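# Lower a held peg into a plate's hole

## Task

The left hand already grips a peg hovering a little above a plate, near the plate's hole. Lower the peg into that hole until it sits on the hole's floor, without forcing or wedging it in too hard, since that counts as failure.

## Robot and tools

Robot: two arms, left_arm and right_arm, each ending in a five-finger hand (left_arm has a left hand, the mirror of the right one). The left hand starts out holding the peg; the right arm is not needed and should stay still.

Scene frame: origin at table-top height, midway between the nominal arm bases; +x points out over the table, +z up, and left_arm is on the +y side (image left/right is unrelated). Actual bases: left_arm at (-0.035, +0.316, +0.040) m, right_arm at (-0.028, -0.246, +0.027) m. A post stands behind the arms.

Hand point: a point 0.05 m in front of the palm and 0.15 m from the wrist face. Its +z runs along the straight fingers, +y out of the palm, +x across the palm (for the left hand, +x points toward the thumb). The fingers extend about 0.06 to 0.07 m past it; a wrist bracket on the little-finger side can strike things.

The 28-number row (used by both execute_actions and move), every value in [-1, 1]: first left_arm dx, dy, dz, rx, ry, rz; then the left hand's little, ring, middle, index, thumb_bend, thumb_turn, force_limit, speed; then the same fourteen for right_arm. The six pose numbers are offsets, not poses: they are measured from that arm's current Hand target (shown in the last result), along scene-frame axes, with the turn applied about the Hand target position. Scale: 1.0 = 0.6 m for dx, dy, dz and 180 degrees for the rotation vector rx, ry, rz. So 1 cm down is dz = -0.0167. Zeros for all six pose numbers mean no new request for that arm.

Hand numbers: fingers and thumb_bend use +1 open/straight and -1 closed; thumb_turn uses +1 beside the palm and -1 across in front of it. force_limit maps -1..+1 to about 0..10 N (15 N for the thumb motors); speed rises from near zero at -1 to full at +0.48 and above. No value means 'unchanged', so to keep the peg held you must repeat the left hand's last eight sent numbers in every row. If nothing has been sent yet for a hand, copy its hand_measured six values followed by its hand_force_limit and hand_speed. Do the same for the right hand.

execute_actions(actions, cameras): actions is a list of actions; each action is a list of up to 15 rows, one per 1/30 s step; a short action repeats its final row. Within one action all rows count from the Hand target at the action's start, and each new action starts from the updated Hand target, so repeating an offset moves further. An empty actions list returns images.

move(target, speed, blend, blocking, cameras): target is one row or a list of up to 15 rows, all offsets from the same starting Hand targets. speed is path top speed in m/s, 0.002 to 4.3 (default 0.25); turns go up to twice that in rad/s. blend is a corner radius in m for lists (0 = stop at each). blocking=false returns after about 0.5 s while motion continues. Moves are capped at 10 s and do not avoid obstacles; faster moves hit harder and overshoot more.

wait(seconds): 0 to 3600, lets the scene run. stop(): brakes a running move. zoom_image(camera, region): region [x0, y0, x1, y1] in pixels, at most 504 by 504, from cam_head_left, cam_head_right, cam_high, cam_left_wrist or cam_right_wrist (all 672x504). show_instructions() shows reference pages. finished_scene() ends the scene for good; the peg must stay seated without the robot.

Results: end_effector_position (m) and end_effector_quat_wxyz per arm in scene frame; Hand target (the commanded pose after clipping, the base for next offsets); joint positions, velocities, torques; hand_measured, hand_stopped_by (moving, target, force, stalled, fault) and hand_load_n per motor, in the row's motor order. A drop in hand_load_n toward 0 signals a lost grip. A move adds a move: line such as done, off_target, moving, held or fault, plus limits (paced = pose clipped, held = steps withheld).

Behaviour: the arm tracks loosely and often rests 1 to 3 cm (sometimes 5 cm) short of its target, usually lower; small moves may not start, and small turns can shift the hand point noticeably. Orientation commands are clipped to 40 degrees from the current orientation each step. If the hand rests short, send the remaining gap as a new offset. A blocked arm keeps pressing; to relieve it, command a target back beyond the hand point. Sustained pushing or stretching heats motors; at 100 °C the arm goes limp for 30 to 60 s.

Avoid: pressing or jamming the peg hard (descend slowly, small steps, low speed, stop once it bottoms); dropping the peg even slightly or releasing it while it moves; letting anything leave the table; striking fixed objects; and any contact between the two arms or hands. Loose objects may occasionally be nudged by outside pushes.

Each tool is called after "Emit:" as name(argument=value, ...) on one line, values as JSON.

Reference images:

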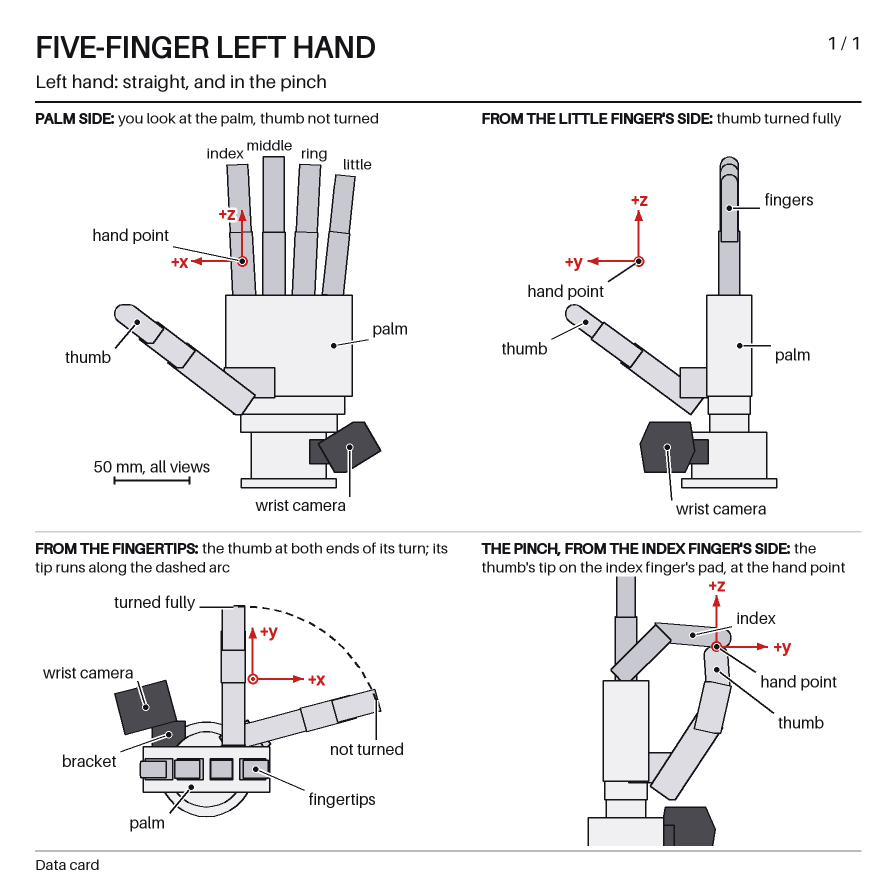

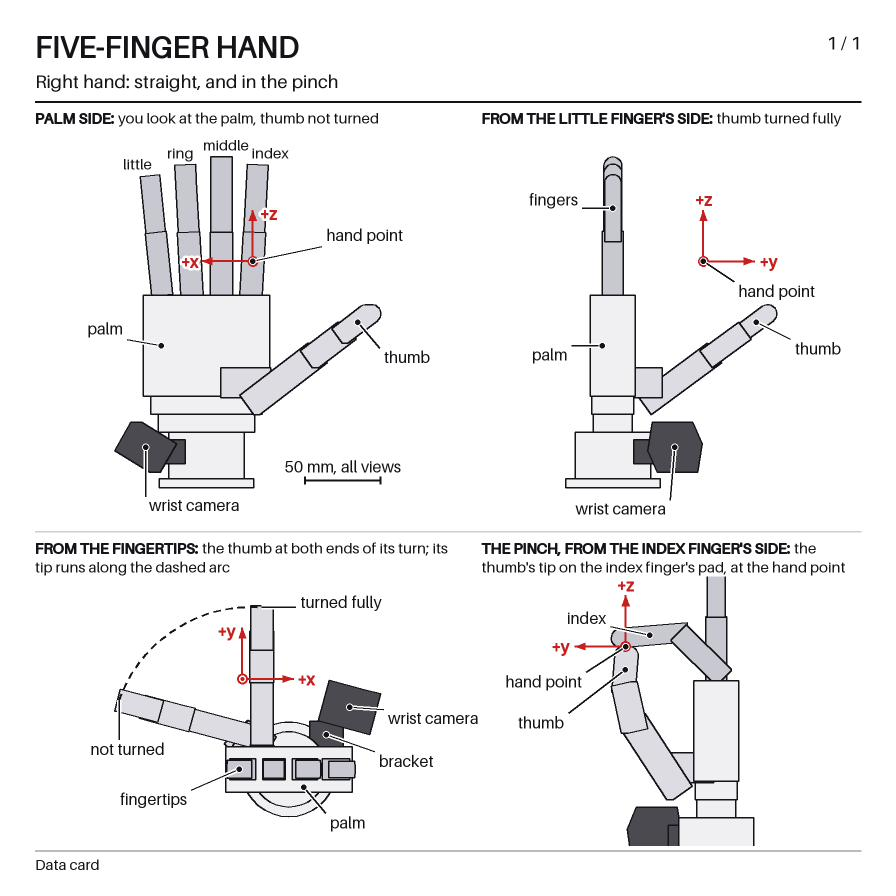

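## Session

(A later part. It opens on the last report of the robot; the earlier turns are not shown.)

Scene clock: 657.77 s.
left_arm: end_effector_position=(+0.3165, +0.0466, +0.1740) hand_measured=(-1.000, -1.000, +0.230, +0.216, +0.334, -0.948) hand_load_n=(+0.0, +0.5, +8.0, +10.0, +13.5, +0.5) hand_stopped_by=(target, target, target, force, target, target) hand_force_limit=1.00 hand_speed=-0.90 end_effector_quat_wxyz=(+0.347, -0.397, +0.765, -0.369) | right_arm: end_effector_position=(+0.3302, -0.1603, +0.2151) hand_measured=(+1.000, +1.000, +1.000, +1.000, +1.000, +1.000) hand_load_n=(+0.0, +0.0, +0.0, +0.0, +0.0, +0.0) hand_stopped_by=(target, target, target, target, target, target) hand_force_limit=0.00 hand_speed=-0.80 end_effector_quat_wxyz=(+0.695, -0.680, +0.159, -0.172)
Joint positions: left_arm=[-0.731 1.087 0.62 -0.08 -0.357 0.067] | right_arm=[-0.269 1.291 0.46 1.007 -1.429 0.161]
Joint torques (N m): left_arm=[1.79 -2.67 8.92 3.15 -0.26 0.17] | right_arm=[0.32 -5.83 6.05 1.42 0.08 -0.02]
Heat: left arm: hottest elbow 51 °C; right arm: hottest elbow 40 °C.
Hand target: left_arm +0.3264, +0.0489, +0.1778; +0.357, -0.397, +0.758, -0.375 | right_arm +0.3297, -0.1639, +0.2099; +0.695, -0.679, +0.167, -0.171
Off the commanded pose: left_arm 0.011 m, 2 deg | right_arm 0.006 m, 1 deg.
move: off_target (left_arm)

Emit:
move(target=[0,0,0,0,0,0,-1,-1,0.45,0.45,0.55,-0.948,1,-0.92,0,0,0,0,0,0,1,1,1,1,1,1,0,-0.8], speed=0.02, cameras=["cam_high", "cam_left_wrist", "cam_right_wrist"])

Emit:
zoom_image(camera="cam_right_wrist", region=[290, 200, 420, 320])

Scene clock: 671.73 s.
left_arm: end_effector_position=(+0.3185, +0.0451, +0.1766) hand_measured=(-1.000, -1.000, +0.450, +0.450, +0.550, -0.948) hand_load_n=(+0.0, +0.0, +0.0, -0.5, +0.0, +0.0) hand_stopped_by=(target, target, target, target, target, target) hand_force_limit=1.00 hand_speed=-0.92 end_effector_quat_wxyz=(+0.349, -0.396, +0.762, -0.374) | right_arm: end_effector_position=(+0.3302, -0.1603, +0.2151) hand_measured=(+1.000, +1.000, +1.000, +1.000, +1.000, +1.000) hand_load_n=(+0.5, +0.0, +0.0, +0.0, +0.0, -0.5) hand_stopped_by=(target, target, target, target, target, target) hand_force_limit=0.00 hand_speed=-0.80 end_effector_quat_wxyz=(+0.695, -0.680, +0.159, -0.172)
Joint positions: left_arm=[-0.73 1.087 0.62 -0.066 -0.357 0.069] | right_arm=[-0.269 1.291 0.46 1.007 -1.429 0.161]
Joint torques (N m): left_arm=[1.73 -2.78 8.96 2.59 -0.25 0.16] | right_arm=[0.62 -6.07 6.15 1.5 0.11 0]
Heat: left arm: hottest elbow 50 °C; right arm: hottest elbow 40 °C.
Hand target: left_arm +0.3264, +0.0490, +0.1777; +0.357, -0.397, +0.758, -0.375 | right_arm +0.3297, -0.1639, +0.2099; +0.695, -0.679, +0.167, -0.171
Off the commanded pose: left_arm 0.009 m, 1 deg | right_arm 0.006 m, 1 deg.
move: done
cam_left_wrist: T_world_to_cam=[[0.20535, -0.59183, 0.77946, -0.18174], [-0.8522, -0.49974, -0.15493, 0.32549], [0.48123, -0.63245, -0.60698, 0.09436]] pos_world=[0.2693, 0.11478, 0.24936]
cam_right_wrist: T_world_to_cam=[[0.23339, -0.10594, -0.96659, 0.11293], [-0.97231, -0.03744, -0.23067, 0.36896], [-0.01176, 0.99367, -0.11175, 0.30387]] pos_world=[0.33596, -0.27617, 0.22822]

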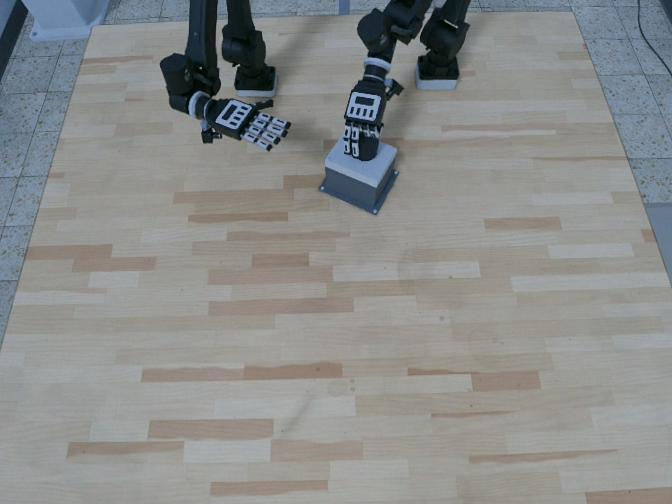

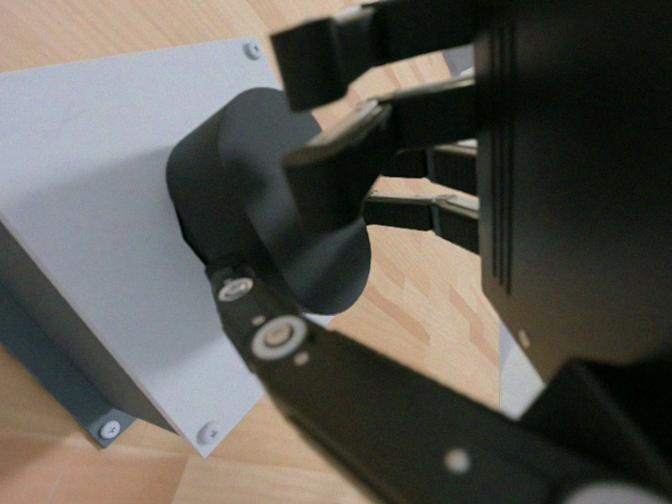

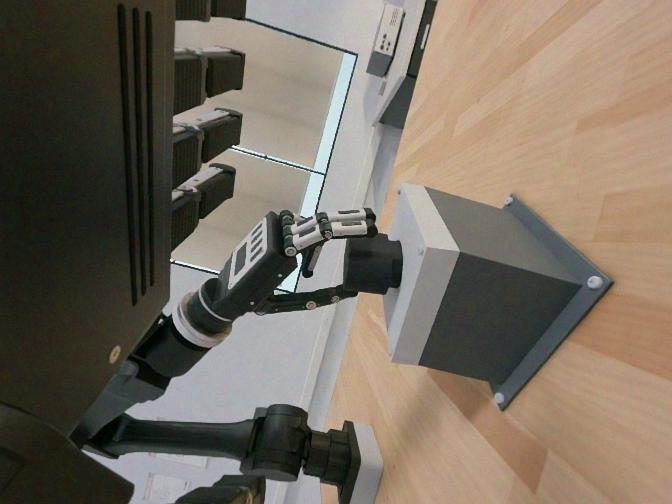

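Scaled by 3.877 from the camera's image (finer frame: 960x720).

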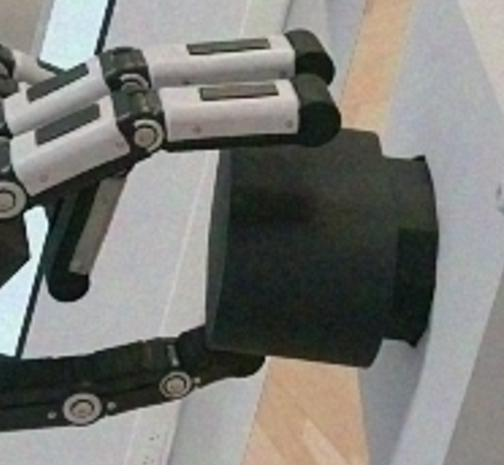

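Emit:
move(target=[0,0,0,0,0,0,-1,-1,1,1,1,-0.948,1,-0.6,0,0,0,0,0,0,1,1,1,1,1,1,0,-0.8], speed=0.02, cameras=["cam_high", "cam_left_wrist", "cam_right_wrist"])

Emit:
zoom_image(camera="cam_right_wrist", region=[290, 200, 420, 320])

Scene clock: 680.20 s.
left_arm: end_effector_position=(+0.3185, +0.0451, +0.1766) hand_measured=(-1.000, -1.000, +1.000, +1.000, +1.000, -0.948) hand_load_n=(+0.0, +0.0, +0.0, +0.0, +0.0, +0.0) hand_stopped_by=(target, target, target, target, target, target) hand_force_limit=1.00 hand_speed=-0.60 end_effector_quat_wxyz=(+0.349, -0.396, +0.762, -0.374) | right_arm: end_effector_position=(+0.3302, -0.1603, +0.2151) hand_measured=(+1.000, +1.000, +1.000, +1.000, +1.000, +1.000) hand_load_n=(+0.0, -0.5, +0.0, +0.0, +0.0, +0.0) hand_stopped_by=(target, target, target, target, target, target) hand_force_limit=0.00 hand_speed=-0.80 end_effector_quat_wxyz=(+0.695, -0.680, +0.159, -0.172)
Joint positions: left_arm=[-0.73 1.087 0.62 -0.066 -0.357 0.069] | right_arm=[-0.269 1.291 0.46 1.007 -1.429 0.161]
Joint torques (N m): left_arm=[1.85 -2.78 8.94 2.61 -0.26 0.16] | right_arm=[0.15 -5.95 6.19 1.48 0.07 0.01]
Heat: left arm: hottest elbow 49 °C; right arm: hottest elbow 40 °C.
Hand target: left_arm +0.3263, +0.0489, +0.1777; +0.357, -0.397, +0.758, -0.375 | right_arm +0.3297, -0.1639, +0.2099; +0.695, -0.679, +0.167, -0.171
Off the commanded pose: left_arm 0.009 m, 1 deg | right_arm 0.006 m, 1 deg.
move: done
cam_left_wrist: T_world_to_cam=[[0.20535, -0.59183, 0.77946, -0.18174], [-0.8522, -0.49974, -0.15493, 0.32549], [0.48123, -0.63245, -0.60698, 0.09436]] pos_world=[0.2693, 0.11478, 0.24936]
cam_right_wrist: T_world_to_cam=[[0.23339, -0.10594, -0.96659, 0.11293], [-0.97231, -0.03744, -0.23067, 0.36896], [-0.01176, 0.99367, -0.11175, 0.30387]] pos_world=[0.33596, -0.27617, 0.22822]

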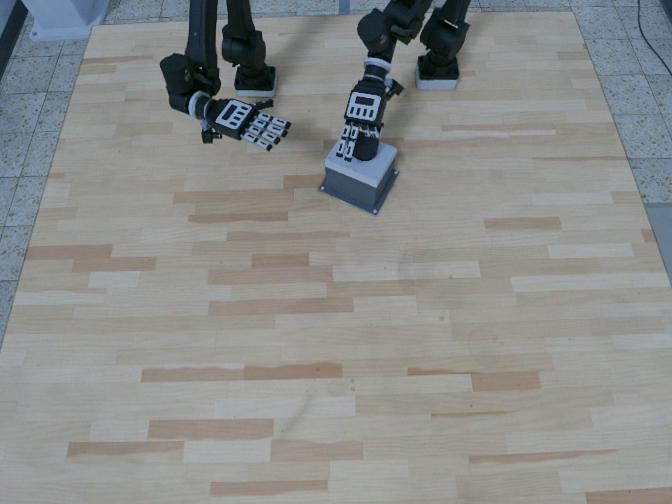

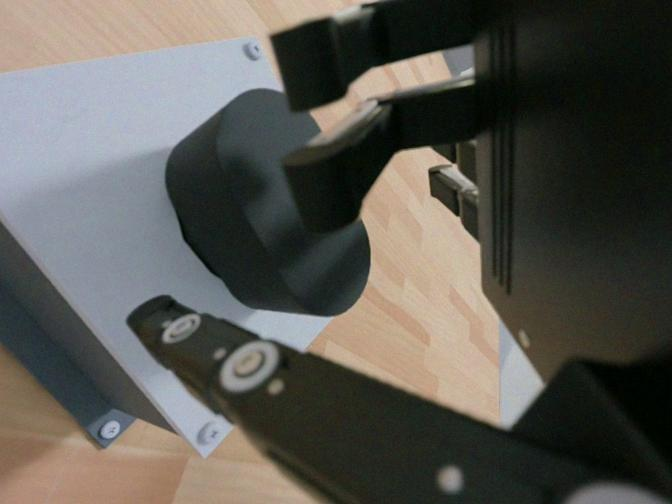

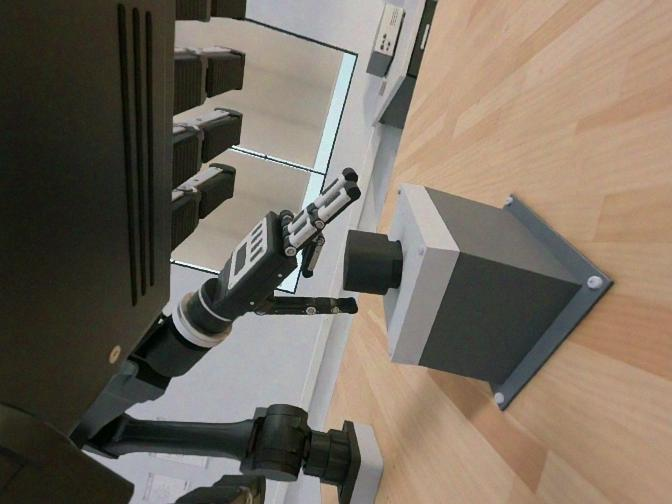

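Scaled by 3.877 from the camera's image (finer frame: 960x720).

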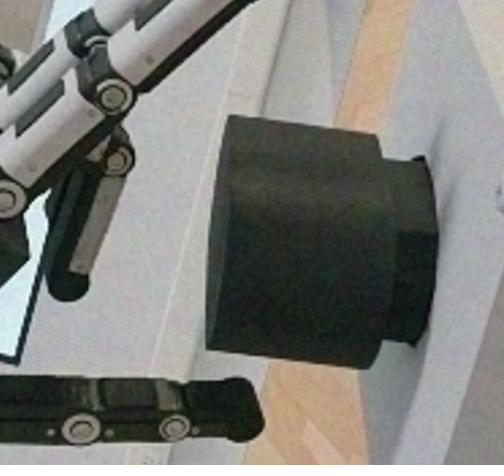

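Emit:
move(target=[-0.15,0.055,0.14,-0.012,-0.03,0,-1,-1,1,1,1,-0.948,1,-0.6,0,0,0,0,0,0,1,1,1,1,1,1,0,-0.8], speed=0.12, cameras=["all"])

Emit:
zoom_image(camera="cam_right_wrist", region=[290, 200, 420, 320])

Scene clock: 686.07 s.
left_arm: end_effector_position=(+0.2406, +0.0856, +0.2607) hand_measured=(-1.000, -1.000, +1.000, +1.000, +1.000, -0.948) hand_load_n=(+0.0, +0.0, +0.0, +0.0, +0.0, +0.0) hand_stopped_by=(target, target, target, target, target, target) hand_force_limit=1.00 hand_speed=-0.60 end_effector_quat_wxyz=(+0.390, -0.384, +0.733, -0.404) | right_arm: end_effector_position=(+0.3302, -0.1603, +0.2151) hand_measured=(+1.000, +1.000, +1.000, +1.000, +1.000, +1.000) hand_load_n=(+0.0, +0.0, +0.0, -0.5, +0.0, -0.5) hand_stopped_by=(target, target, target, target, target, target) hand_force_limit=0.00 hand_speed=-0.80 end_effector_quat_wxyz=(+0.695, -0.680, +0.159, -0.172)
Joint positions: left_arm=[-0.888 0.671 0.586 -0.361 -0.54 0.044] | right_arm=[-0.269 1.291 0.46 1.007 -1.429 0.161]
Joint torques (N m): left_arm=[-0.79 0.09 10.06 1.29 -0.45 -0.09] | right_arm=[0.15 -5.89 6.22 1.42 0.06 0.01]
Heat: left arm: hottest elbow 49 °C; right arm: hottest elbow 40 °C.
Hand target: left_arm +0.2364, +0.0818, +0.2619; +0.385, -0.386, +0.733, -0.408 | right_arm +0.3297, -0.1639, +0.2099; +0.695, -0.679, +0.167, -0.171
Off the commanded pose: left_arm 0.006 m, 1 deg | right_arm 0.006 m, 1 deg.
move: done
cam_left_wrist: T_world_to_cam=[[0.12269, -0.56801, 0.81382, -0.1985], [-0.82213, -0.5175, -0.23725, 0.30813], [0.55591, -0.63997, -0.53048, 0.17117]] pos_world=[0.18252, 0.15625, 0.32545]
cam_right_wrist: T_world_to_cam=[[0.23339, -0.10594, -0.96659, 0.11293], [-0.97231, -0.03744, -0.23067, 0.36896], [-0.01176, 0.99367, -0.11175, 0.30387]] pos_world=[0.33596, -0.27617, 0.22822]

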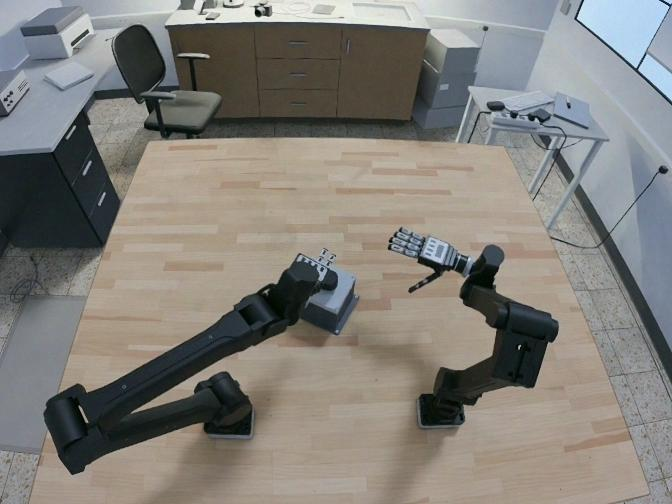

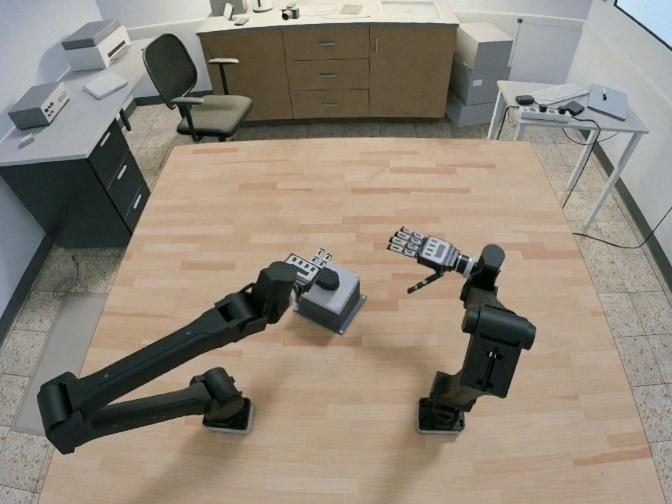

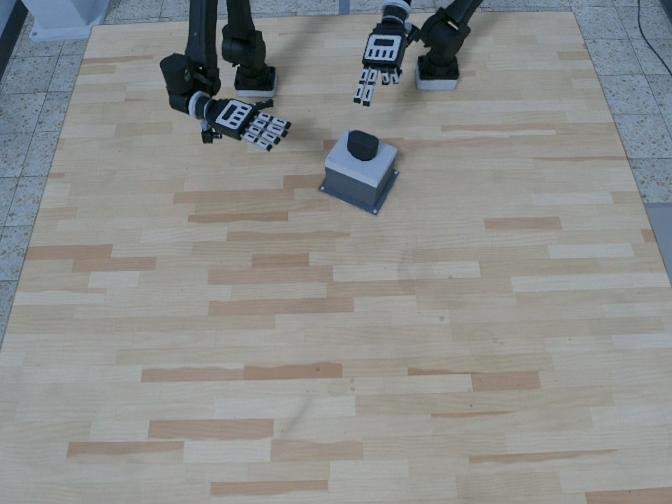

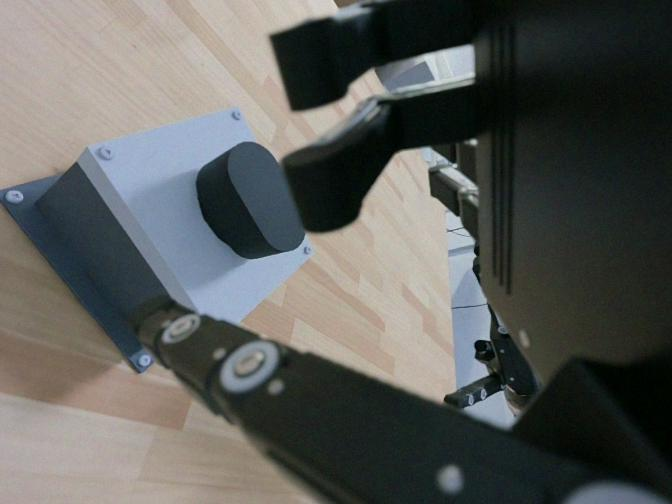

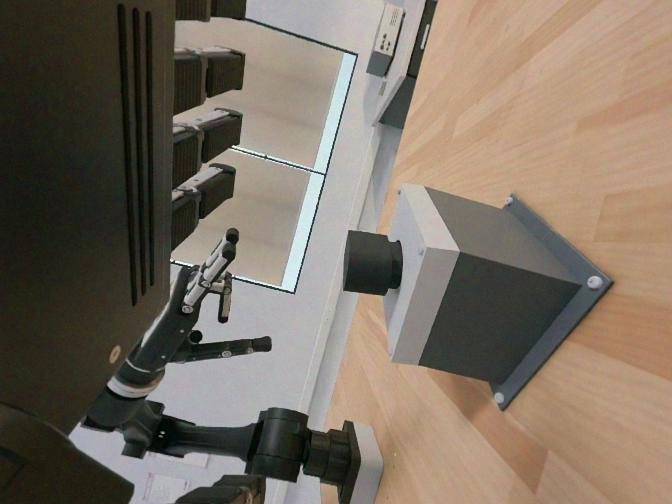

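Scaled by 3.877 from the camera's image (finer frame: 960x720).

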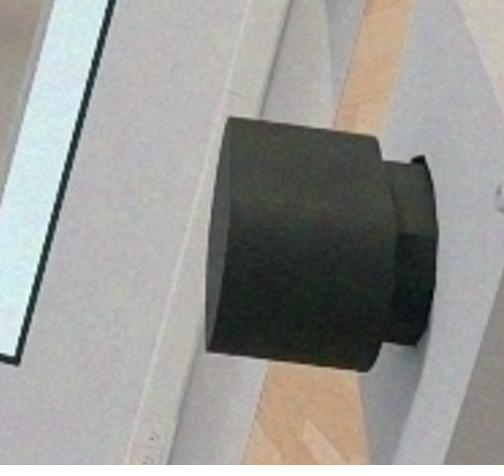

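Emit:
finished_scene()

The scene is finished: the task was done.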